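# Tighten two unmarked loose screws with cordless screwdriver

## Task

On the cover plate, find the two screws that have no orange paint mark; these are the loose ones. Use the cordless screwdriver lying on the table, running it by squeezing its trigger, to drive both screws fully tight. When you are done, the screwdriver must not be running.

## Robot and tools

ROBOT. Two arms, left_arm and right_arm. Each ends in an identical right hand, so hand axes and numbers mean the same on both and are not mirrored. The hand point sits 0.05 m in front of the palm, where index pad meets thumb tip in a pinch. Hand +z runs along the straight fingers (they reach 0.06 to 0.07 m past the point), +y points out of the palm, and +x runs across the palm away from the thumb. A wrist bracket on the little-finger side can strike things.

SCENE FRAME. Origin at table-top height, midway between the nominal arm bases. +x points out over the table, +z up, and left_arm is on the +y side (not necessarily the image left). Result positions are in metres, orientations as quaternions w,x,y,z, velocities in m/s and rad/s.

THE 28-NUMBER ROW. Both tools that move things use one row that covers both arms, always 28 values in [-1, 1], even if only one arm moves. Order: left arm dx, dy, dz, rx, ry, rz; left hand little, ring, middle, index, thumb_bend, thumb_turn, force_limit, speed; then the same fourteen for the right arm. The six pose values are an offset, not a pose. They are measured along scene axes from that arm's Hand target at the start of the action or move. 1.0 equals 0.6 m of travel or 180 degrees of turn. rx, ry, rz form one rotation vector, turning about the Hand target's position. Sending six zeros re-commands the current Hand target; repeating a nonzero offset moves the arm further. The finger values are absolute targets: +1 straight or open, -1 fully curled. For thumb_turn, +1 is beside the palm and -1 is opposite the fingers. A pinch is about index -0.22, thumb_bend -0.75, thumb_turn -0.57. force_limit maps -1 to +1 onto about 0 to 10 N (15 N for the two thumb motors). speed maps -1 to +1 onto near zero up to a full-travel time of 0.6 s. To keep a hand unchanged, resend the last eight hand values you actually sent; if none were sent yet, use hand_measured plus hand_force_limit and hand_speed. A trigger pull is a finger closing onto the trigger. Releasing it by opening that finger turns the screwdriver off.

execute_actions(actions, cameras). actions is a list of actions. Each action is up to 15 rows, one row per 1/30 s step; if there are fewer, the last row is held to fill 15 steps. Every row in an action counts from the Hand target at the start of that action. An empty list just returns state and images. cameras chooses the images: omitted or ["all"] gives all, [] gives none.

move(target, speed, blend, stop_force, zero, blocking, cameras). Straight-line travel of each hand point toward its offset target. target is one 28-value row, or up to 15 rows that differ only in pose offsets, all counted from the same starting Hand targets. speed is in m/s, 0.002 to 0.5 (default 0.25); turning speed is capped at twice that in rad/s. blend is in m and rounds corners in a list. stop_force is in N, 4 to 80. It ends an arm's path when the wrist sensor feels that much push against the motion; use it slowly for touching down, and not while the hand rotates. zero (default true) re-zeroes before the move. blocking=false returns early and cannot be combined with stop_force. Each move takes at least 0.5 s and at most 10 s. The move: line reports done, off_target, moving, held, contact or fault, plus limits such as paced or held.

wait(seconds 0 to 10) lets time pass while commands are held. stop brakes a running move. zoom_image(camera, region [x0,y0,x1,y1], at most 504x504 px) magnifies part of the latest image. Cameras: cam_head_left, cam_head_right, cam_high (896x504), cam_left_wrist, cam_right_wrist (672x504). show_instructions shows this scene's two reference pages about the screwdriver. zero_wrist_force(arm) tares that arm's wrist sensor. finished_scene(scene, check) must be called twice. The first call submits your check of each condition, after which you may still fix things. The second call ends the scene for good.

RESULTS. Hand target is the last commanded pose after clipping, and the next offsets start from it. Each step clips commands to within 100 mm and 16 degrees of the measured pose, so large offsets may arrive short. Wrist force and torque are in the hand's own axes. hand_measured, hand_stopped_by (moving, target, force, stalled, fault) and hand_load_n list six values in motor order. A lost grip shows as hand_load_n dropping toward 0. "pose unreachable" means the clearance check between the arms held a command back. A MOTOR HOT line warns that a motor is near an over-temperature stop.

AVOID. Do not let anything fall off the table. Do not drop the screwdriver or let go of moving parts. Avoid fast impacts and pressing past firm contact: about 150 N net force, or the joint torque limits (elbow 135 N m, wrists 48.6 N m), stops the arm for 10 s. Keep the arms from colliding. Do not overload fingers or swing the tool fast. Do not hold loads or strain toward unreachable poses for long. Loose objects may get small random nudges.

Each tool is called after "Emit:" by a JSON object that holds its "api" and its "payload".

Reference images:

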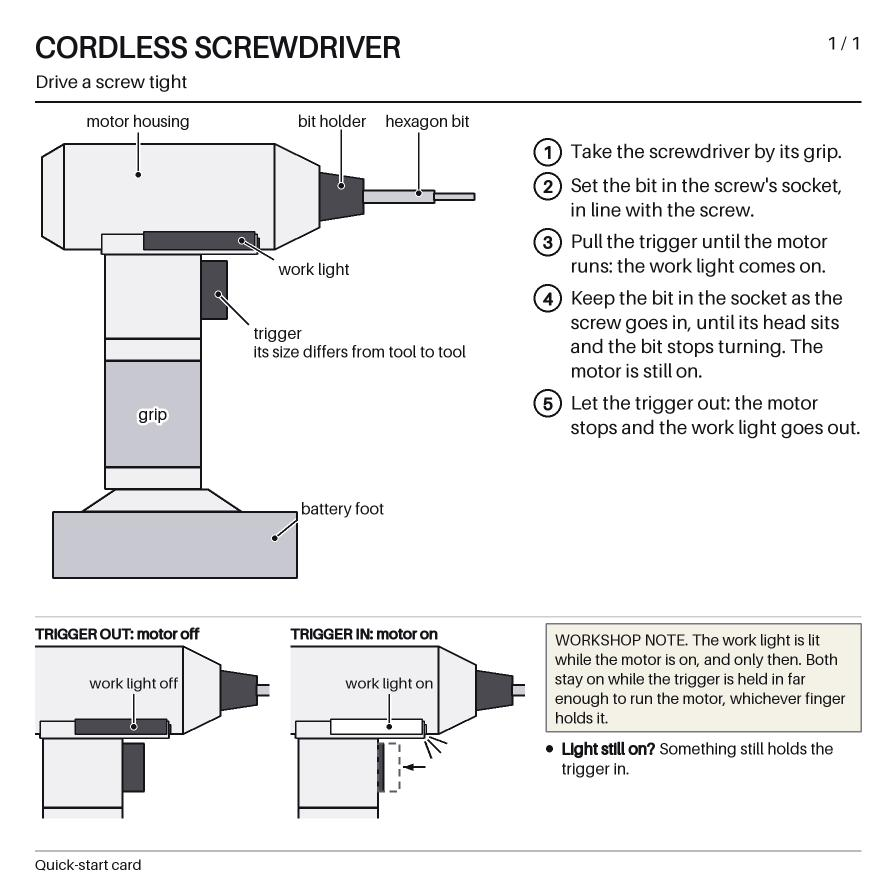

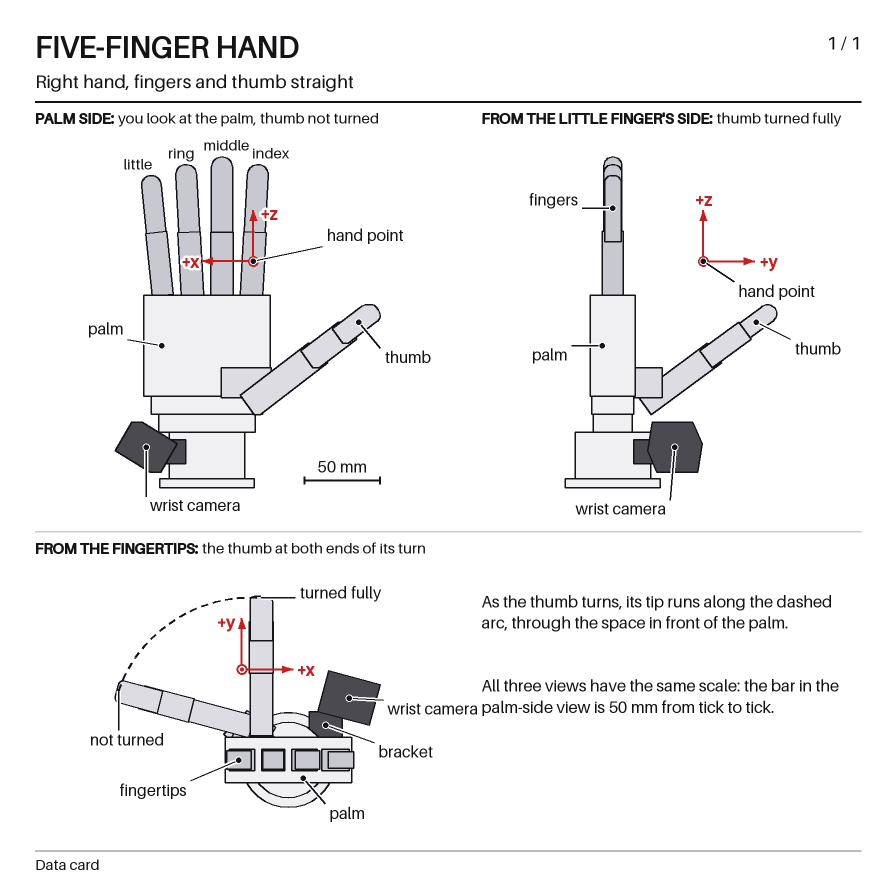

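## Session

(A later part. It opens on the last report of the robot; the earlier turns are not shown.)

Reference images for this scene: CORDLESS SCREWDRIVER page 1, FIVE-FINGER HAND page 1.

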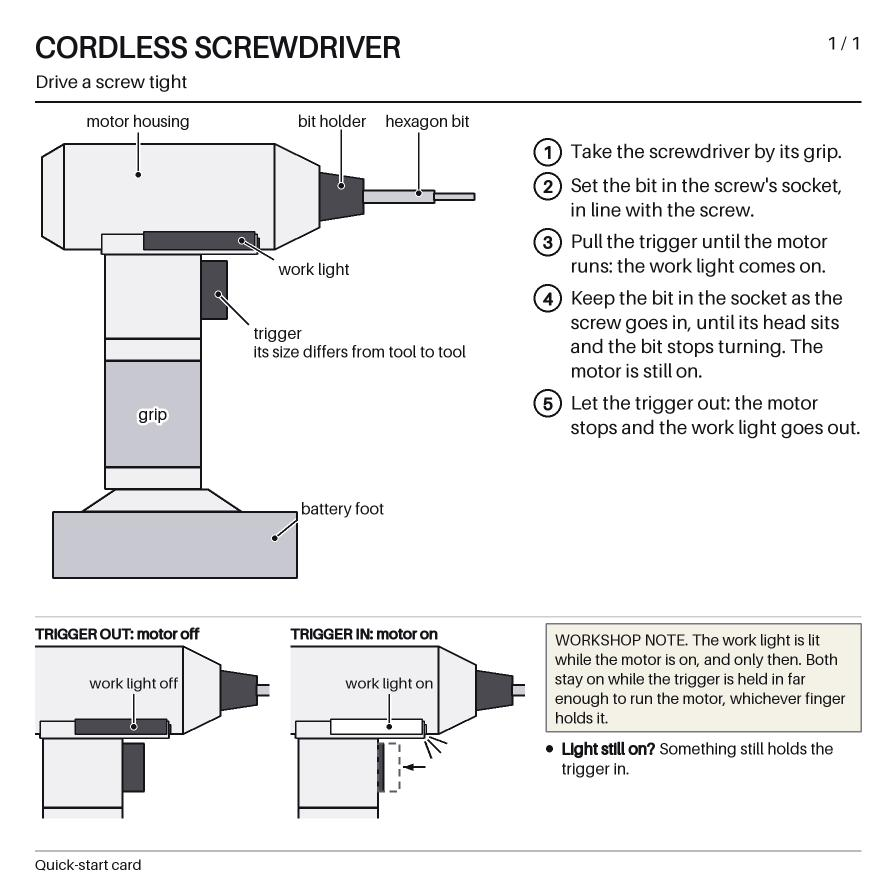

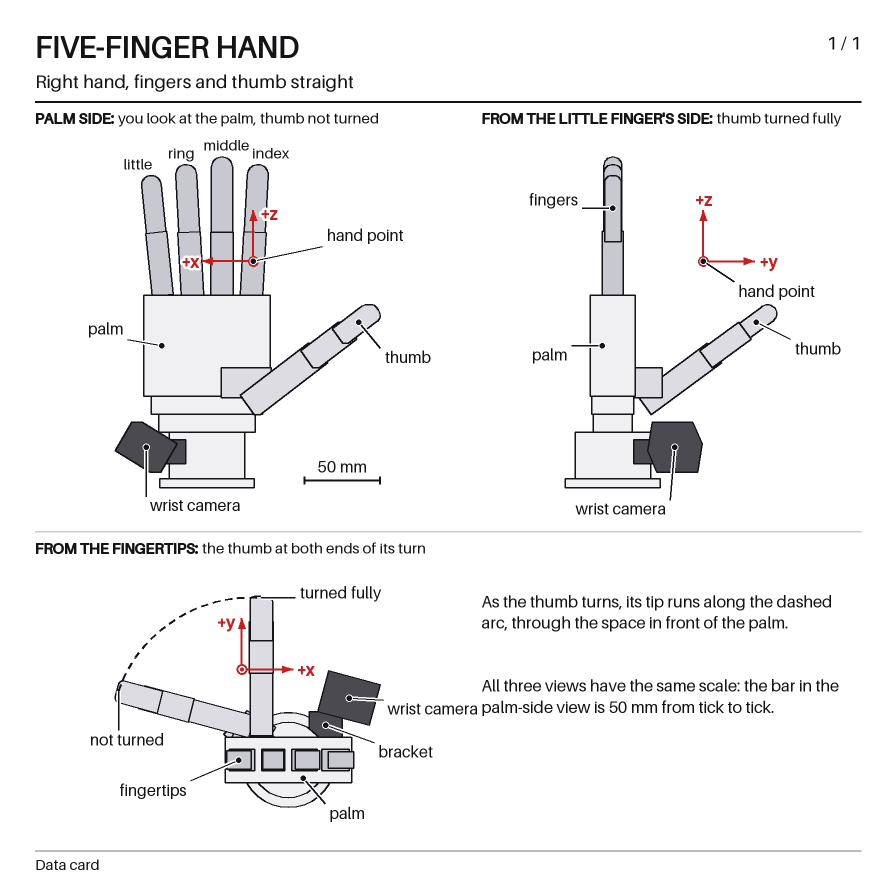

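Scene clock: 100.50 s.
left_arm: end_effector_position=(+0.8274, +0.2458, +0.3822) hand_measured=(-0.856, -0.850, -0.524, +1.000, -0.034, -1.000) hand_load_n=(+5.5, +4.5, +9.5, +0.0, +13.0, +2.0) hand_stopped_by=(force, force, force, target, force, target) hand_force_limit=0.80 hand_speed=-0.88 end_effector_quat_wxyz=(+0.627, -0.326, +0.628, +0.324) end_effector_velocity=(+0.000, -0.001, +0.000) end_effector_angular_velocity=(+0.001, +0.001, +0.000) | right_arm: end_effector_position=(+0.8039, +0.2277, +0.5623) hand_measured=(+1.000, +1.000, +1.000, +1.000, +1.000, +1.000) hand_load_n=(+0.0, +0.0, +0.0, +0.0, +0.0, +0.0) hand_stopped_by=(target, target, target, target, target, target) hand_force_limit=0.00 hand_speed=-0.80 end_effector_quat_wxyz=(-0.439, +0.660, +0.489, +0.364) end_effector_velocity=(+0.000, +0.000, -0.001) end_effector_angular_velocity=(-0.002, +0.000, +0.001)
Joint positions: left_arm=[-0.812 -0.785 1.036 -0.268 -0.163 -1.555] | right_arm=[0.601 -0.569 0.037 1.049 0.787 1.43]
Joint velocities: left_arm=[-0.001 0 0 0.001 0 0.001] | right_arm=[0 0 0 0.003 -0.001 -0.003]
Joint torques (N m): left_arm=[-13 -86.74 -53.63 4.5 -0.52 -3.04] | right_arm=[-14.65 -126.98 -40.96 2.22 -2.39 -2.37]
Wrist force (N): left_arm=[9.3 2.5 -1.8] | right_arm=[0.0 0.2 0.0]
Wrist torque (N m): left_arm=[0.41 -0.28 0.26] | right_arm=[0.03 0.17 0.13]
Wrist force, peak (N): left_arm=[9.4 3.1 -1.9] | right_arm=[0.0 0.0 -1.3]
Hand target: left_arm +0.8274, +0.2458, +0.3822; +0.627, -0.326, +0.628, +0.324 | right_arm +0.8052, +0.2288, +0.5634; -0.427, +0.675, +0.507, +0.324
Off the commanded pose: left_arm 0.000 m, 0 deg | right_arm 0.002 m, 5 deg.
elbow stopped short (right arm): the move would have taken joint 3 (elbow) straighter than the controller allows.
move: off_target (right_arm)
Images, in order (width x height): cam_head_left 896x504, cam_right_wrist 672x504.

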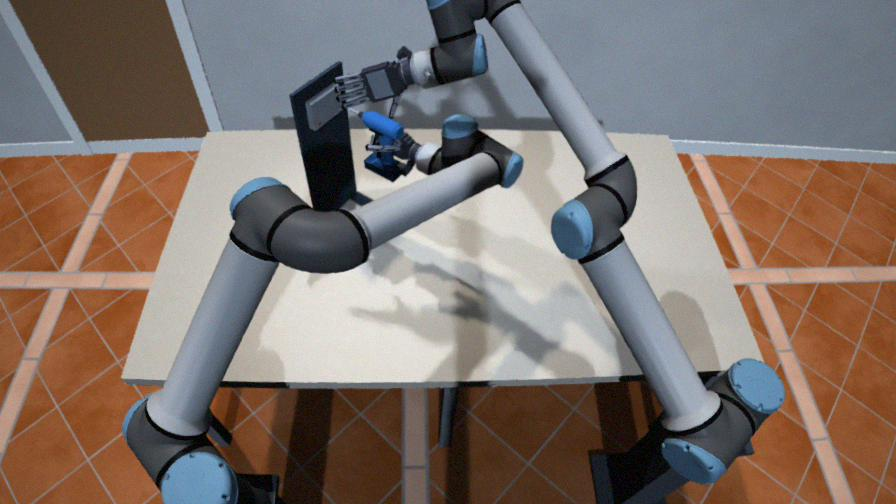

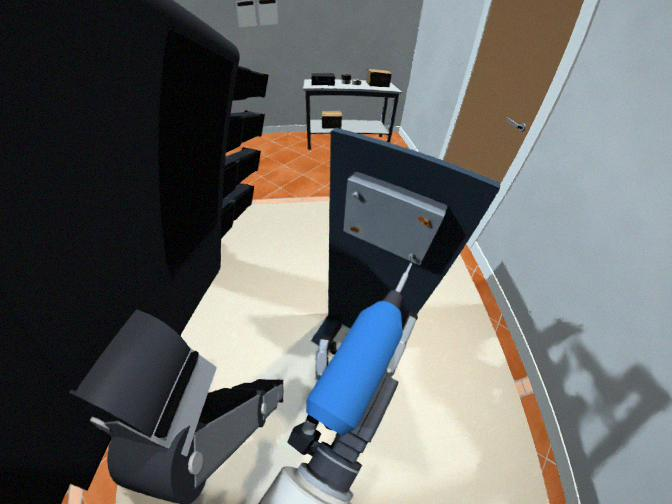

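Emit:
{"api": "move", "payload": {"target": [0,0,0,0,0,0,-0.98,-0.98,-0.98,1,-0.98,-1,0.8,-0.88,-0.01,-0.025,-0.055,0,0,0,1,1,1,1,1,1,0,-0.8], "speed": 0.06, "cameras": ["cam_right_wrist","cam_head_left"]}}

Emit:
{"api": "zoom_image", "payload": {"camera": "cam_right_wrist", "region": [350, 180, 470, 270]}}

Scene clock: 101.73 s.
left_arm: end_effector_position=(+0.8274, +0.2458, +0.3822) hand_measured=(-0.856, -0.850, -0.524, +1.000, -0.034, -1.000) hand_load_n=(+5.5, +5.0, +9.5, +0.0, +13.0, +2.0) hand_stopped_by=(force, force, force, target, force, target) hand_force_limit=0.80 hand_speed=-0.88 end_effector_quat_wxyz=(+0.627, -0.326, +0.628, +0.324) end_effector_velocity=(+0.000, +0.001, +0.000) end_effector_angular_velocity=(+0.000, +0.000, +0.001) | right_arm: end_effector_position=(+0.7987, +0.2132, +0.5298) hand_measured=(+1.000, +1.000, +1.000, +1.000, +1.000, +1.000) hand_load_n=(+0.0, +0.0, +0.0, +0.0, +0.0, +0.0) hand_stopped_by=(target, target, target, target, target, target) hand_force_limit=0.00 hand_speed=-0.80 end_effector_quat_wxyz=(-0.428, +0.674, +0.505, +0.328) end_effector_velocity=(+0.001, +0.001, +0.000) end_effector_angular_velocity=(+0.002, +0.000, -0.002)
Joint positions: left_arm=[-0.812 -0.785 1.036 -0.268 -0.163 -1.555] | right_arm=[0.592 -0.548 0.037 1.155 0.773 1.352]
Joint velocities: left_arm=[0.001 0 0 0 0 0] | right_arm=[0 0 0 -0.004 0 0.003]
Joint torques (N m): left_arm=[-13.67 -84.75 -53.08 4.34 -0.47 -2.52] | right_arm=[3.65 -128.87 -40.91 -0.68 0.36 2.04]
Wrist force (N): left_arm=[9.2 2.5 -2.1] | right_arm=[-0.1 0.2 0.2]
Wrist torque (N m): left_arm=[0.43 -0.27 0.26] | right_arm=[0.01 0.17 0.13]
Wrist force, peak (N): left_arm=[9.5 2.9 -2.5] | right_arm=[-0.7 0.4 0.1]
Hand target: left_arm +0.8274, +0.2458, +0.3822; +0.627, -0.326, +0.628, +0.324 | right_arm +0.7992, +0.2138, +0.5304; -0.427, +0.675, +0.507, +0.324
Off the commanded pose: left_arm 0.000 m, 0 deg | right_arm 0.001 m, 0 deg.
elbow stopped short (right arm): the move would have taken joint 3 (elbow) straighter than the controller allows.
move: done
Images, in order (width x height): cam_head_left 896x504, cam_right_wrist 672x504.

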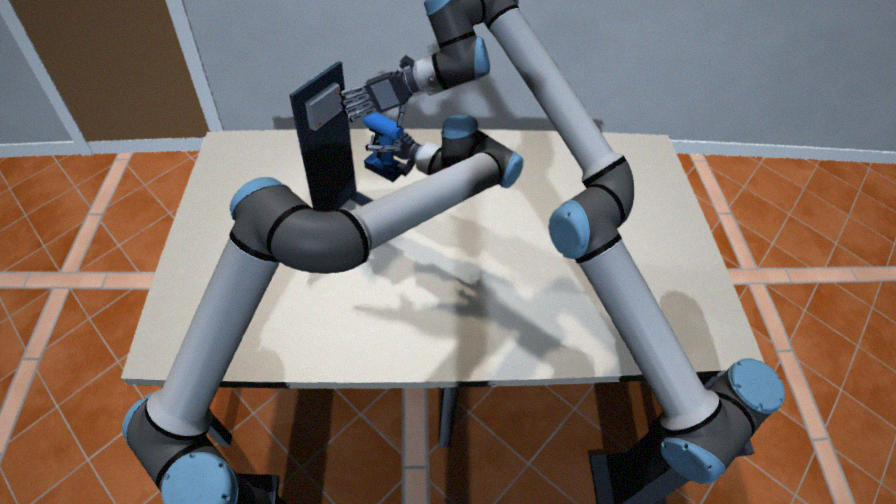

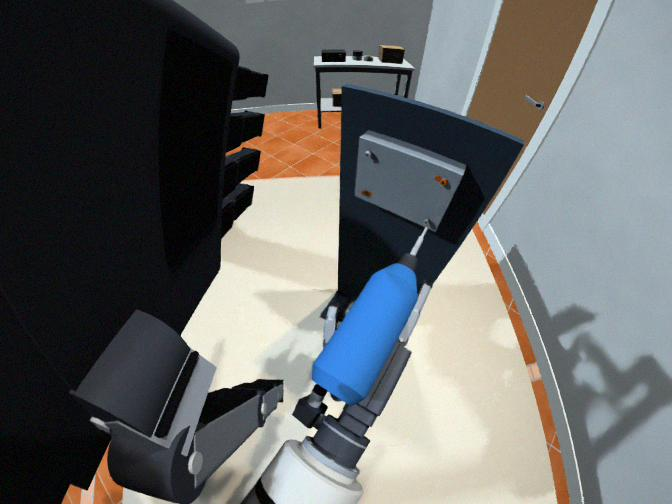

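Scaled by 4.200 from the camera's 672x504 image, which has a finer 960x720 frame.

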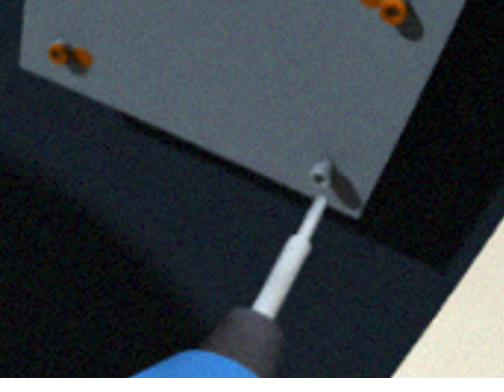

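Emit:
{"api": "move", "payload": {"target": [0.0022,0.0147,-0.0067,0,0,0,-0.98,-0.98,-0.98,1,-0.98,-1,0.8,-0.88,0,0,0,0,0,0,1,1,1,1,1,1,0,-0.8], "speed": 0.02, "cameras": []}}

Emit:
{"api": "wait", "payload": {"seconds": 0, "cameras": ["cam_right_wrist"]}}

Emit:
{"api": "zoom_image", "payload": {"camera": "cam_right_wrist", "region": [350, 180, 470, 270]}}

Scene clock: 102.90 s.
left_arm: end_effector_position=(+0.8288, +0.2548, +0.3781) hand_measured=(-0.856, -0.850, -0.524, +1.000, -0.034, -1.000) hand_load_n=(+5.0, +5.0, +9.0, +0.0, +13.5, +2.0) hand_stopped_by=(force, force, force, target, force, target) hand_force_limit=0.80 hand_speed=-0.88 end_effector_quat_wxyz=(+0.627, -0.326, +0.628, +0.324) end_effector_velocity=(+0.000, -0.001, +0.000) end_effector_angular_velocity=(+0.001, +0.001, +0.000) | right_arm: end_effector_position=(+0.7986, +0.2132, +0.5299) hand_measured=(+1.000, +1.000, +1.000, +1.000, +1.000, +1.000) hand_load_n=(+0.0, +0.0, +0.0, +0.0, +0.0, +0.0) hand_stopped_by=(target, target, target, target, target, target) hand_force_limit=0.00 hand_speed=-0.80 end_effector_quat_wxyz=(-0.428, +0.674, +0.505, +0.328) end_effector_velocity=(+0.000, +0.000, -0.001) end_effector_angular_velocity=(-0.001, +0.002, +0.000)
Joint positions: left_arm=[-0.804 -0.791 1.053 -0.281 -0.156 -1.555] | right_arm=[0.592 -0.548 0.037 1.155 0.773 1.352]
Joint velocities: left_arm=[-0.001 0 0 0 -0.001 0.001] | right_arm=[0 0.001 0 0.001 0 0]
Joint torques (N m): left_arm=[-13.33 -114.69 -51.01 -2.58 -0.57 4.2] | right_arm=[14.47 -127.28 -40.2 -1.28 0.33 1.7]
Wrist force (N): left_arm=[9.2 3.1 -1.8] | right_arm=[0.2 0.4 0.2]
Wrist torque (N m): left_arm=[0.50 -0.27 0.28] | right_arm=[0.06 0.12 0.16]
Wrist force, peak (N): left_arm=[9.6 2.8 -2.0] | right_arm=[-0.3 0.7 0.2]
Hand target: left_arm +0.8288, +0.2546, +0.3782; +0.627, -0.326, +0.628, +0.324 | right_arm +0.7992, +0.2138, +0.5304; -0.427, +0.675, +0.507, +0.324
Off the commanded pose: left_arm 0.000 m, 0 deg | right_arm 0.001 m, 0 deg.
elbow stopped short (right arm): the move would have taken joint 3 (elbow) straighter than the controller allows.
move: done
No camera images: "cameras" was empty.

Scene clock: 102.90 s.
left_arm: end_effector_position=(+0.8288, +0.2548, +0.3781) hand_measured=(-0.856, -0.850, -0.524, +1.000, -0.034, -1.000) hand_load_n=(+5.0, +5.0, +9.0, +0.0, +13.5, +2.0) hand_stopped_by=(force, force, force, target, force, target) hand_force_limit=0.80 hand_speed=-0.88 end_effector_quat_wxyz=(+0.627, -0.326, +0.628, +0.324) end_effector_velocity=(+0.000, -0.001, +0.000) end_effector_angular_velocity=(+0.001, +0.001, +0.000) | right_arm: end_effector_position=(+0.7986, +0.2132, +0.5299) hand_measured=(+1.000, +1.000, +1.000, +1.000, +1.000, +1.000) hand_load_n=(+0.0, +0.0, +0.0, +0.0, +0.0, +0.0) hand_stopped_by=(target, target, target, target, target, target) hand_force_limit=0.00 hand_speed=-0.80 end_effector_quat_wxyz=(-0.428, +0.674, +0.505, +0.328) end_effector_velocity=(+0.000, +0.000, -0.001) end_effector_angular_velocity=(-0.001, +0.002, +0.000)
Joint positions: left_arm=[-0.804 -0.791 1.053 -0.281 -0.156 -1.555] | right_arm=[0.592 -0.548 0.037 1.155 0.773 1.352]
Joint velocities: left_arm=[-0.001 0 0 0 -0.001 0.001] | right_arm=[0 0.001 0 0.001 0 0]
Joint torques (N m): left_arm=[-13.33 -114.69 -51.01 -2.58 -0.57 4.2] | right_arm=[14.47 -127.28 -40.2 -1.28 0.33 1.7]
Wrist force (N): left_arm=[9.2 3.1 -1.8] | right_arm=[0.2 0.4 0.2]
Wrist torque (N m): left_arm=[0.50 -0.27 0.28] | right_arm=[0.06 0.12 0.16]
Wrist force, peak (N): left_arm=[9.2 3.1 -1.8] | right_arm=[0.2 0.4 0.2]
Hand target: left_arm +0.8288, +0.2546, +0.3782; +0.627, -0.326, +0.628, +0.324 | right_arm +0.7992, +0.2138, +0.5304; -0.427, +0.675, +0.507, +0.324
Off the commanded pose: left_arm 0.000 m, 0 deg | right_arm 0.001 m, 0 deg.
Images, in order (width x height): cam_right_wrist 672x504.

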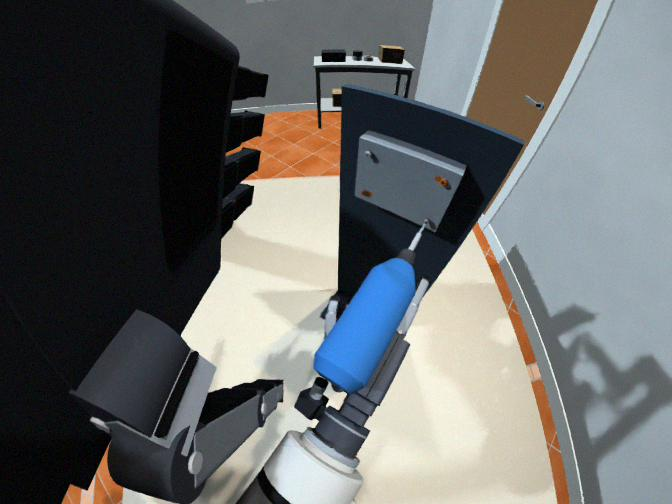

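Scaled by 4.200 from the camera's 672x504 image, which has a finer 960x720 frame.

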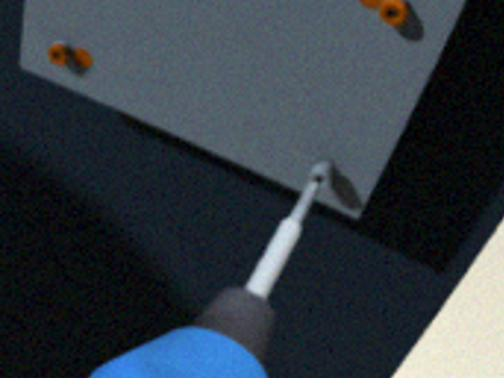

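Emit:
{"api": "zoom_image", "payload": {"camera": "cam_right_wrist", "region": [405, 205, 445, 235]}}

Scaled by 12.600 from the camera's 672x504 image, which has a finer 960x720 frame.

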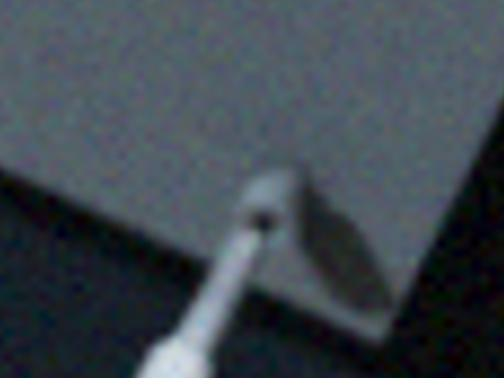

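Emit:
{"api": "move", "payload": {"target": [0.0048,0.0068,0,0,0,0,-0.98,-0.98,-0.98,1,-0.98,-1,0.8,-0.88,0,0,0,0,0,0,1,1,1,1,1,1,0,-0.8], "speed": 0.006, "stop_force": 5, "cameras": ["cam_right_wrist"]}}

Emit:
{"api": "zoom_image", "payload": {"camera": "cam_right_wrist", "region": [405, 205, 445, 235]}}

Scene clock: 104.63 s.
left_arm: end_effector_position=(+0.8317, +0.2587, +0.3782) hand_measured=(-0.856, -0.850, -0.524, +1.000, -0.034, -1.000) hand_load_n=(+5.5, +4.5, +9.5, +0.0, +13.0, +1.5) hand_stopped_by=(force, force, force, target, force, target) hand_force_limit=0.80 hand_speed=-0.88 end_effector_quat_wxyz=(+0.627, -0.326, +0.628, +0.324) end_effector_velocity=(+0.000, +0.000, +0.000) end_effector_angular_velocity=(-0.001, -0.001, +0.001) | right_arm: end_effector_position=(+0.7986, +0.2132, +0.5299) hand_measured=(+1.000, +1.000, +1.000, +1.000, +1.000, +1.000) hand_load_n=(+0.0, +0.0, +0.0, +0.0, +0.0, +0.0) hand_stopped_by=(target, target, target, target, target, target) hand_force_limit=0.00 hand_speed=-0.80 end_effector_quat_wxyz=(-0.428, +0.674, +0.505, +0.328) end_effector_velocity=(+0.000, +0.000, +0.000) end_effector_angular_velocity=(+0.000, +0.000, +0.000)
Joint positions: left_arm=[-0.799 -0.791 1.053 -0.281 -0.151 -1.554] | right_arm=[0.592 -0.548 0.037 1.155 0.773 1.352]
Joint velocities: left_arm=[0 0 0 0 -0.001 -0.002] | right_arm=[0 0 0 0 0 0]
Joint torques (N m): left_arm=[-11.17 -80.76 -53.26 -1.89 -0.56 3.59] | right_arm=[8.17 -125.08 -38.49 -0.09 1.43 1.76]
Wrist force (N): left_arm=[9.1 2.9 -2.0] | right_arm=[-0.1 0.5 0.5]
Wrist torque (N m): left_arm=[0.48 -0.25 0.27] | right_arm=[0.05 0.15 0.15]
Wrist force, peak (N): left_arm=[9.6 2.7 -1.9] | right_arm=[-0.1 0.5 0.5]
Hand target: left_arm +0.8316, +0.2587, +0.3782; +0.627, -0.326, +0.628, +0.324 | right_arm +0.7992, +0.2138, +0.5304; -0.427, +0.675, +0.507, +0.324
Off the commanded pose: left_arm 0.000 m, 0 deg | right_arm 0.001 m, 0 deg.
elbow stopped short (right arm): the move would have taken joint 3 (elbow) straighter than the controller allows.
move: done
Images, in order (width x height): cam_right_wrist 672x504.

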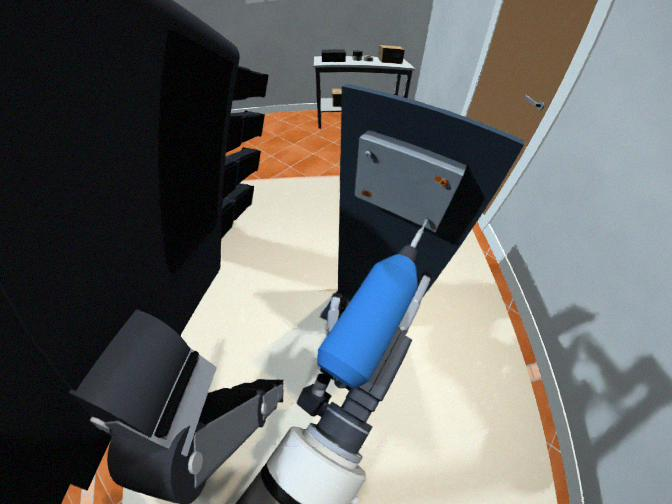

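Scaled by 12.600 from the camera's 672x504 image, which has a finer 960x720 frame.

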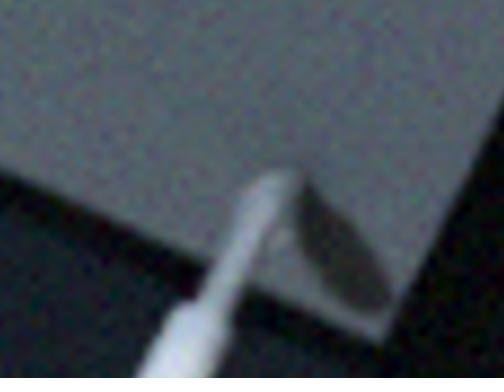

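Emit:
{"api": "move", "payload": {"target": [0.0038,0.0054,0,0,0,0,-0.98,-0.98,-0.98,1,-0.98,-1,0.8,-0.88,0,0,0,0,0,0,1,1,1,1,1,1,0,-0.8], "speed": 0.004, "stop_force": 4, "cameras": ["cam_head_right"]}}

Emit:
{"api": "wait", "payload": {"seconds": 0, "cameras": ["cam_right_wrist"]}}

Emit:
{"api": "zoom_image", "payload": {"camera": "cam_right_wrist", "region": [405, 205, 445, 235]}}

Scene clock: 108.70 s.
left_arm: end_effector_position=(+0.8340, +0.2619, +0.3782) hand_measured=(-0.856, -0.850, -0.524, +1.000, -0.034, -1.000) hand_load_n=(+5.5, +5.0, +9.5, +0.0, +13.0, +1.5) hand_stopped_by=(force, force, force, target, force, target) hand_force_limit=0.80 hand_speed=-0.88 end_effector_quat_wxyz=(+0.627, -0.326, +0.628, +0.324) end_effector_velocity=(+0.000, +0.001, +0.000) end_effector_angular_velocity=(+0.000, +0.001, +0.001) | right_arm: end_effector_position=(+0.7986, +0.2132, +0.5299) hand_measured=(+1.000, +1.000, +1.000, +1.000, +1.000, +1.000) hand_load_n=(+0.0, +0.0, +0.0, +0.0, +0.0, +0.0) hand_stopped_by=(target, target, target, target, target, target) hand_force_limit=0.00 hand_speed=-0.80 end_effector_quat_wxyz=(-0.428, +0.674, +0.505, +0.328) end_effector_velocity=(+0.000, +0.000, +0.000) end_effector_angular_velocity=(+0.001, -0.001, +0.000)
Joint positions: left_arm=[-0.796 -0.791 1.053 -0.281 -0.147 -1.554] | right_arm=[0.592 -0.548 0.037 1.155 0.773 1.352]
Joint velocities: left_arm=[0.001 0 0 0 0 0] | right_arm=[0 0 0 -0.001 0 0]
Joint torques (N m): left_arm=[-0.46 -81.55 -53.7 -2.19 -0.2 3.96] | right_arm=[-1.38 -119.07 -34.86 -0.15 1.33 1.54]
Wrist force (N): left_arm=[9.6 2.4 -2.1] | right_arm=[-0.4 0.2 0.2]
Wrist torque (N m): left_arm=[0.42 -0.31 0.28] | right_arm=[0.03 0.20 0.11]
Wrist force, peak (N): left_arm=[9.6 2.7 -2.1] | right_arm=[0.1 0.6 0.6]
Hand target: left_arm +0.8339, +0.2619, +0.3782; +0.627, -0.326, +0.628, +0.324 | right_arm +0.7992, +0.2138, +0.5304; -0.427, +0.675, +0.507, +0.324
Off the commanded pose: left_arm 0.000 m, 0 deg | right_arm 0.001 m, 0 deg.
elbow stopped short (right arm): the move would have taken joint 3 (elbow) straighter than the controller allows.
move: done
Images, in order (width x height): cam_head_right 896x504.

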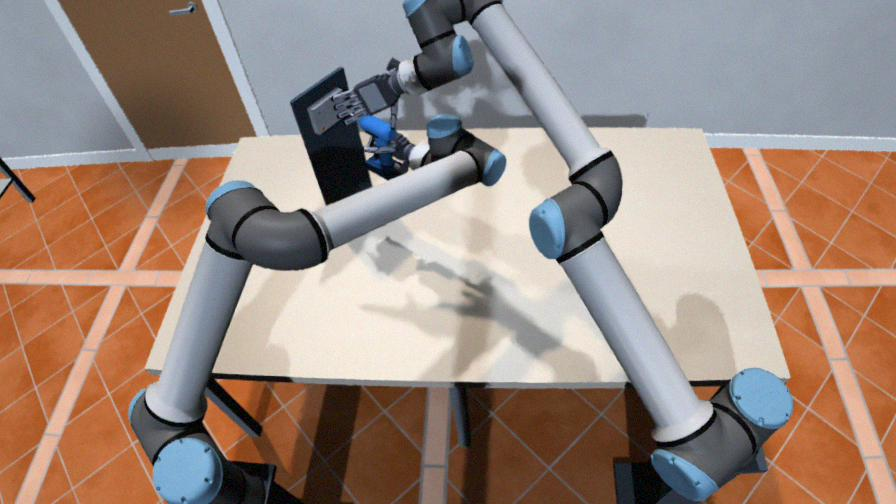

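Scene clock: 108.70 s.
left_arm: end_effector_position=(+0.8340, +0.2619, +0.3782) hand_measured=(-0.856, -0.850, -0.524, +1.000, -0.034, -1.000) hand_load_n=(+5.5, +5.0, +9.5, +0.0, +13.0, +1.5) hand_stopped_by=(force, force, force, target, force, target) hand_force_limit=0.80 hand_speed=-0.88 end_effector_quat_wxyz=(+0.627, -0.326, +0.628, +0.324) end_effector_velocity=(+0.000, +0.001, +0.000) end_effector_angular_velocity=(+0.000, +0.001, +0.001) | right_arm: end_effector_position=(+0.7986, +0.2132, +0.5299) hand_measured=(+1.000, +1.000, +1.000, +1.000, +1.000, +1.000) hand_load_n=(+0.0, +0.0, +0.0, +0.0, +0.0, +0.0) hand_stopped_by=(target, target, target, target, target, target) hand_force_limit=0.00 hand_speed=-0.80 end_effector_quat_wxyz=(-0.428, +0.674, +0.505, +0.328) end_effector_velocity=(+0.000, +0.000, +0.000) end_effector_angular_velocity=(+0.001, -0.001, +0.000)
Joint positions: left_arm=[-0.796 -0.791 1.053 -0.281 -0.147 -1.554] | right_arm=[0.592 -0.548 0.037 1.155 0.773 1.352]
Joint velocities: left_arm=[0.001 0 0 0 0 0] | right_arm=[0 0 0 -0.001 0 0]
Joint torques (N m): left_arm=[-0.46 -81.55 -53.7 -2.19 -0.2 3.96] | right_arm=[-1.38 -119.07 -34.86 -0.15 1.33 1.54]
Wrist force (N): left_arm=[9.6 2.4 -2.1] | right_arm=[-0.4 0.2 0.2]
Wrist torque (N m): left_arm=[0.42 -0.31 0.28] | right_arm=[0.03 0.20 0.11]
Wrist force, peak (N): left_arm=[9.6 2.4 -2.1] | right_arm=[-0.4 0.2 0.2]
Hand target: left_arm +0.8339, +0.2619, +0.3782; +0.627, -0.326, +0.628, +0.324 | right_arm +0.7992, +0.2138, +0.5304; -0.427, +0.675, +0.507, +0.324
Off the commanded pose: left_arm 0.000 m, 0 deg | right_arm 0.001 m, 0 deg.
Images, in order (width x height): cam_right_wrist 672x504.

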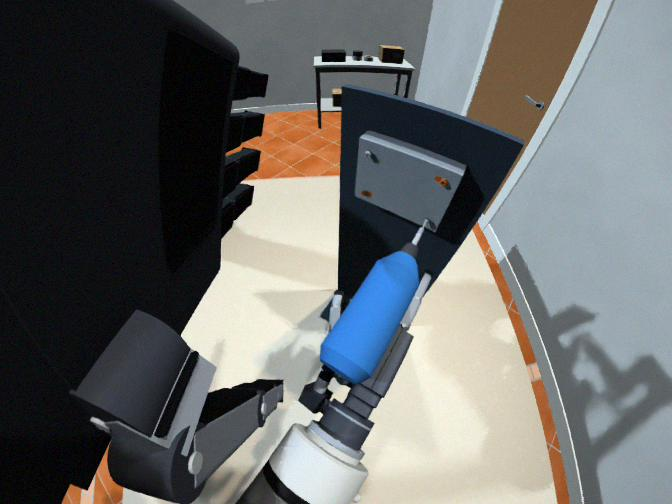

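Scaled by 12.600 from the camera's 672x504 image, which has a finer 960x720 frame.

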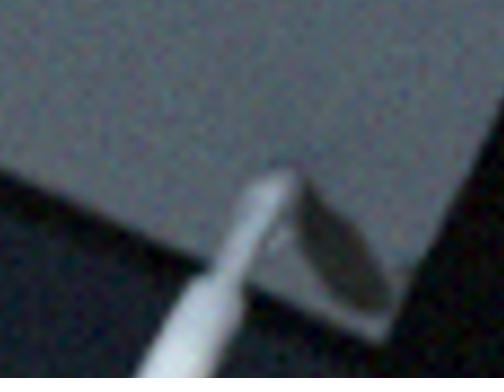

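Emit:
{"api": "zoom_image", "payload": {"camera": "cam_head_right", "region": [300, 70, 420, 190]}}

Emit:
{"api": "zoom_image", "payload": {"camera": "cam_right_wrist", "region": [380, 190, 460, 250]}}

This scene's latest camera images include none from cam_head_right. They are from: cam_right_wrist. cam_head_right's image comes with the result of a call that names it in "cameras".

Scaled by 6.300 from the camera's 672x504 image, which has a finer 960x720 frame.

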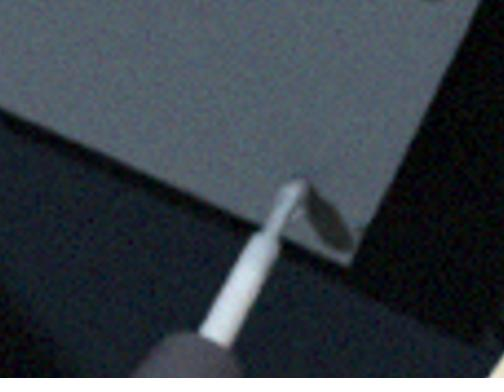

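Emit:
{"api": "move", "payload": {"target": [0,0,-0.0083,0,0,0,-0.98,-0.98,-0.98,1,-0.98,-1,0.8,-0.88,0,-0.003,0,0,0,0,1,1,1,1,1,1,0,-0.8], "speed": 0.008, "stop_force": 4, "cameras": ["cam_right_wrist","cam_head_right","cam_head_left"]}}

Emit:
{"api": "zoom_image", "payload": {"camera": "cam_right_wrist", "region": [405, 205, 445, 235]}}

Emit:
{"api": "zoom_image", "payload": {"camera": "cam_head_right", "region": [300, 80, 400, 160]}}

Emit:
{"api": "zoom_image", "payload": {"camera": "cam_head_left", "region": [290, 80, 390, 160]}}

Scene clock: 110.60 s.
left_arm: end_effector_position=(+0.8339, +0.2619, +0.3731) hand_measured=(-0.856, -0.850, -0.524, +1.000, -0.034, -1.000) hand_load_n=(+5.5, +4.5, +9.5, +0.0, +13.0, +2.0) hand_stopped_by=(force, force, force, target, force, target) hand_force_limit=0.80 hand_speed=-0.88 end_effector_quat_wxyz=(+0.627, -0.326, +0.628, +0.324) end_effector_velocity=(+0.000, +0.000, -0.001) end_effector_angular_velocity=(+0.001, +0.001, +0.000) | right_arm: end_effector_position=(+0.7987, +0.2115, +0.5300) hand_measured=(+1.000, +1.000, +1.000, +1.000, +1.000, +1.000) hand_load_n=(+0.0, +0.0, +0.0, +0.0, +0.0, +0.0) hand_stopped_by=(target, target, target, target, target, target) hand_force_limit=0.00 hand_speed=-0.80 end_effector_quat_wxyz=(-0.428, +0.674, +0.506, +0.326) end_effector_velocity=(+0.001, +0.001, -0.004) end_effector_angular_velocity=(-0.002, +0.003, +0.000)
Joint positions: left_arm=[-0.796 -0.788 1.058 -0.289 -0.147 -1.554] | right_arm=[0.59 -0.548 0.037 1.16 0.771 1.348]
Joint velocities: left_arm=[0 0.001 0 0 0 0.001] | right_arm=[0 0.003 0 0 0 0]
Joint torques (N m): left_arm=[-11.68 -104.04 -41.83 0.29 -0.55 3.31] | right_arm=[-8.14 -126.17 -32.76 -0.62 -1.08 0.22]
Wrist force (N): left_arm=[9.2 2.7 -1.5] | right_arm=[0.0 0.3 0.1]
Wrist torque (N m): left_arm=[0.43 -0.28 0.27] | right_arm=[0.04 0.15 0.14]
Wrist force, peak (N): left_arm=[9.9 2.7 -2.2] | right_arm=[-0.5 0.5 0.3]
Hand target: left_arm +0.8339, +0.2619, +0.3732; +0.627, -0.326, +0.628, +0.324 | right_arm +0.7992, +0.2120, +0.5304; -0.427, +0.675, +0.507, +0.324
Off the commanded pose: left_arm 0.000 m, 0 deg | right_arm 0.001 m, 0 deg.
elbow stopped short (right arm): the move would have taken joint 3 (elbow) straighter than the controller allows.
move: done
Images, in order (width x height): cam_head_left 896x504, cam_head_right 896x504, cam_right_wrist 672x504.

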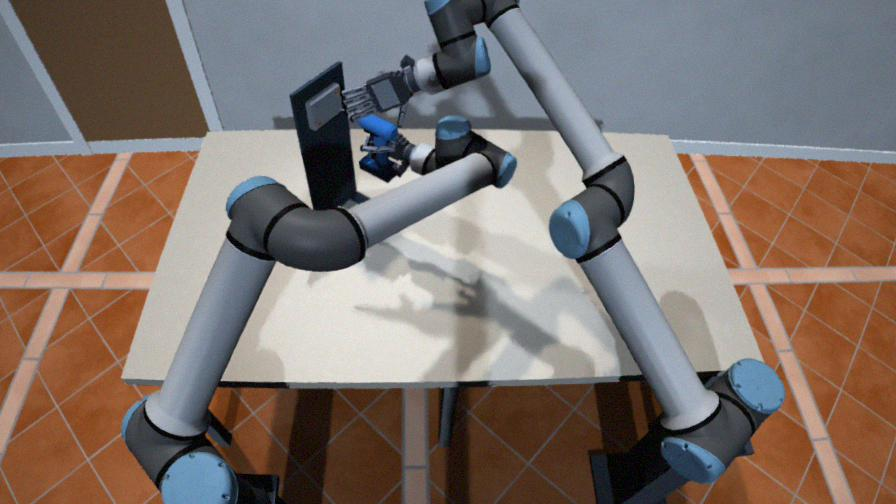

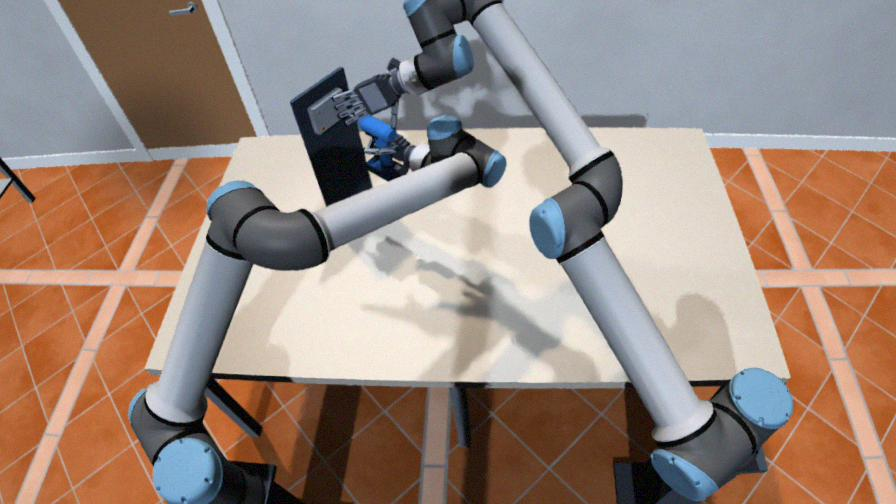

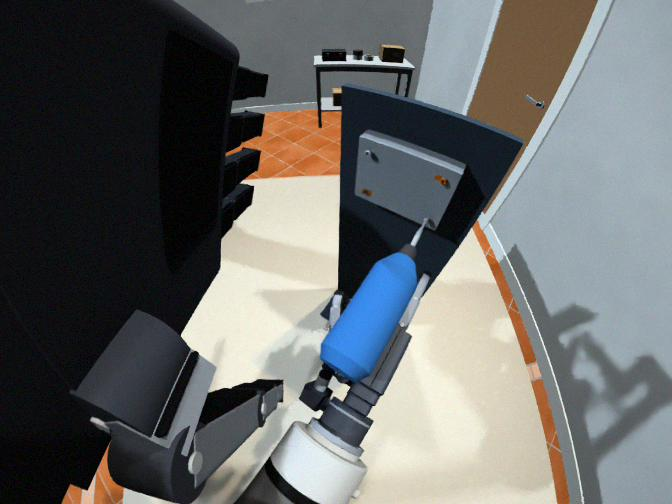

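Scaled by 12.600 from the camera's 672x504 image, which has a finer 960x720 frame.

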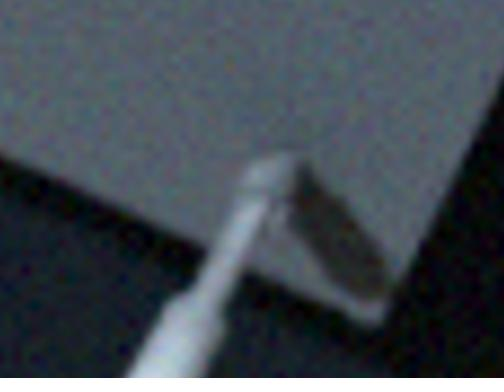

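Scaled by 5.040.

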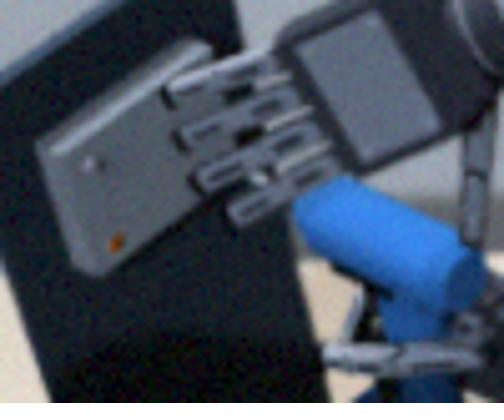

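Scaled by 5.040.

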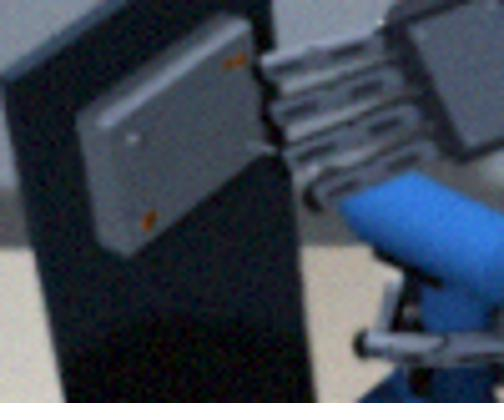

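Emit:
{"api": "move", "payload": {"target": [0.0048,0.0068,0,0,0,0,-0.98,-0.98,-0.98,1,-0.98,-1,0.8,-0.88,0,-0.004,0,0,0,0,1,1,1,1,1,1,0,-0.8], "speed": 0.004, "stop_force": 4, "cameras": ["cam_right_wrist"]}}

Emit:
{"api": "zoom_image", "payload": {"camera": "cam_right_wrist", "region": [405, 200, 445, 230]}}

Scene clock: 112.60 s.
left_arm: end_effector_position=(+0.8356, +0.2642, +0.3732) hand_measured=(-0.856, -0.850, -0.524, +1.000, -0.034, -1.000) hand_load_n=(+5.5, +4.5, +9.5, +0.0, +13.0, +1.5) hand_stopped_by=(force, force, force, target, force, target) hand_force_limit=0.80 hand_speed=-0.88 end_effector_quat_wxyz=(+0.627, -0.326, +0.628, +0.324) end_effector_velocity=(+0.000, +0.001, +0.000) end_effector_angular_velocity=(+0.001, +0.001, +0.000) | right_arm: end_effector_position=(+0.7989, +0.2093, +0.5302) hand_measured=(+1.000, +1.000, +1.000, +1.000, +1.000, +1.000) hand_load_n=(+0.0, -0.5, +0.0, +0.0, +0.0, +0.0) hand_stopped_by=(target, target, target, target, target, target) hand_force_limit=0.00 hand_speed=-0.80 end_effector_quat_wxyz=(-0.427, +0.675, +0.506, +0.325) end_effector_velocity=(+0.000, +0.000, +0.000) end_effector_angular_velocity=(+0.000, +0.000, -0.001)
Joint positions: left_arm=[-0.793 -0.788 1.057 -0.289 -0.144 -1.553] | right_arm=[0.588 -0.549 0.037 1.167 0.769 1.344]
Joint velocities: left_arm=[0.001 0.001 0 0 0 0.001] | right_arm=[0 0 0 0 0 0]
Joint torques (N m): left_arm=[-12.74 -105.57 -52.42 1.16 -1.23 2.38] | right_arm=[-9.57 -127.01 -31.66 0.23 -1.52 -0.22]
Wrist force (N): left_arm=[9.0 2.5 -3.9] | right_arm=[-0.1 0.2 0.2]
Wrist torque (N m): left_arm=[0.42 -0.28 0.24] | right_arm=[0.02 0.16 0.13]
Wrist force, peak (N): left_arm=[10.4 2.5 -7.6] | right_arm=[-0.1 0.6 0.7]
Hand target: left_arm +0.8356, +0.2642, +0.3732; +0.627, -0.326, +0.628, +0.324 | right_arm +0.7992, +0.2096, +0.5304; -0.427, +0.675, +0.507, +0.324
Off the commanded pose: left_arm 0.002 m, 0 deg | right_arm 0.000 m, 0 deg.
elbow stopped short (right arm): the move would have taken joint 3 (elbow) straighter than the controller allows.
move: contact (left_arm)
Images, in order (width x height): cam_right_wrist 672x504.

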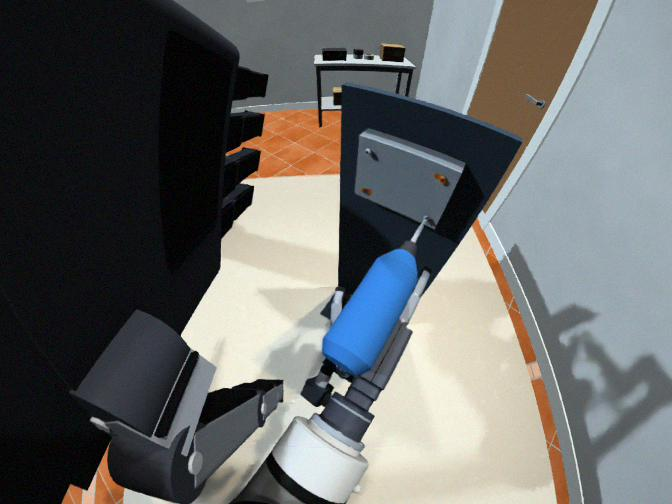

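Scaled by 12.600 from the camera's 672x504 image, which has a finer 960x720 frame.

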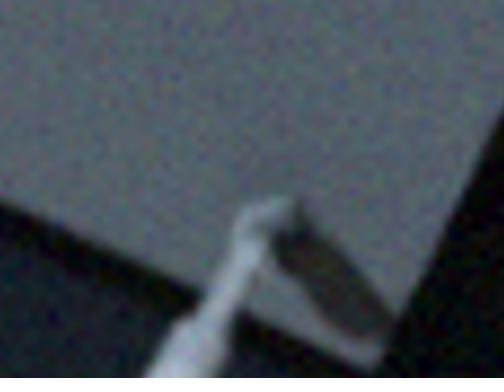

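Emit:
{"api": "move", "payload": {"target": [0.0004,0.0006,0,0,0,0,-0.98,-0.98,-0.98,-1,-0.98,-1,0.8,-0.7,0,-0.003,0,0,0,0,1,1,1,1,1,1,0,-0.8], "speed": 0.004, "cameras": ["cam_right_wrist","cam_left_wrist"]}}

Emit:
{"api": "zoom_image", "payload": {"camera": "cam_right_wrist", "region": [405, 200, 445, 230]}}

Scene clock: 116.57 s.
left_arm: end_effector_position=(+0.8358, +0.2646, +0.3732) hand_measured=(-0.856, -0.850, -0.524, -0.780, -0.034, -1.000) hand_load_n=(+5.5, +4.5, +9.0, +9.0, +13.5, +1.0) hand_stopped_by=(force, force, force, force, force, target) hand_force_limit=0.80 hand_speed=-0.70 end_effector_quat_wxyz=(+0.627, -0.326, +0.628, +0.324) end_effector_velocity=(+0.000, +0.000, +0.000) end_effector_angular_velocity=(-0.002, -0.002, -0.001) | right_arm: end_effector_position=(+0.7992, +0.2078, +0.5304) hand_measured=(+1.000, +1.000, +1.000, +1.000, +1.000, +1.000) hand_load_n=(+0.0, +0.0, +0.0, +0.0, +0.0, +0.0) hand_stopped_by=(target, target, target, target, target, target) hand_force_limit=0.00 hand_speed=-0.80 end_effector_quat_wxyz=(-0.427, +0.675, +0.507, +0.324) end_effector_velocity=(+0.000, +0.000, -0.002) end_effector_angular_velocity=(-0.001, +0.002, +0.000)
Joint positions: left_arm=[-0.792 -0.788 1.057 -0.289 -0.143 -1.553] | right_arm=[0.587 -0.55 0.038 1.17 0.768 1.341]
Joint velocities: left_arm=[0 0 0 -0.001 0 -0.002] | right_arm=[0 0.001 0 0.001 0 -0.001]
Joint torques (N m): left_arm=[9.26 -111.43 -34.42 -1.63 2.22 4.53] | right_arm=[12.04 -128.34 -29.21 -1.04 -0.07 0.75]
Wrist force (N): left_arm=[9.3 1.9 -6.9] | right_arm=[0.0 0.5 0.0]
Wrist torque (N m): left_arm=[0.62 -0.45 0.29] | right_arm=[0.09 0.16 0.15]
Wrist force, peak (N): left_arm=[11.2 2.8 -12.4] | right_arm=[-0.5 0.6 0.1]
Hand target: left_arm +0.8358, +0.2646, +0.3732; +0.627, -0.326, +0.628, +0.324 | right_arm +0.7992, +0.2078, +0.5304; -0.427, +0.675, +0.507, +0.324
Off the commanded pose: left_arm 0.000 m, 0 deg | right_arm 0.000 m, 0 deg.
move: done
Images, in order (width x height): cam_left_wrist 672x504, cam_right_wrist 672x504.

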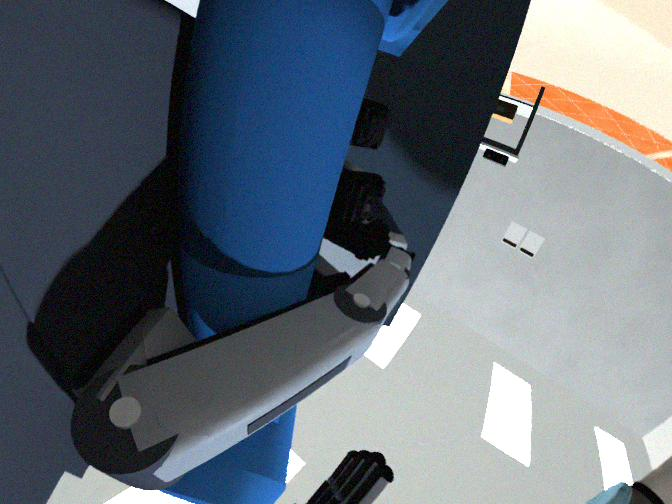

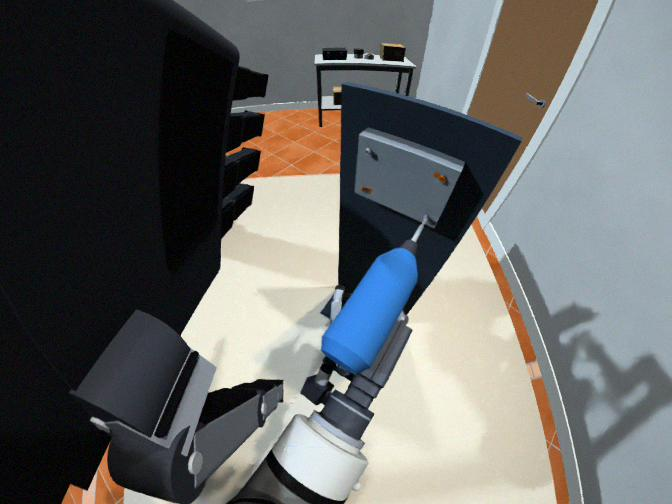

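Scaled by 12.600 from the camera's 672x504 image, which has a finer 960x720 frame.

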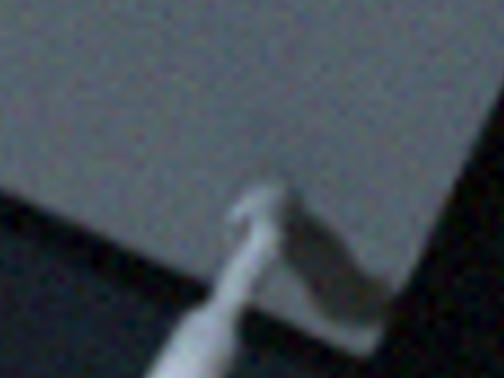

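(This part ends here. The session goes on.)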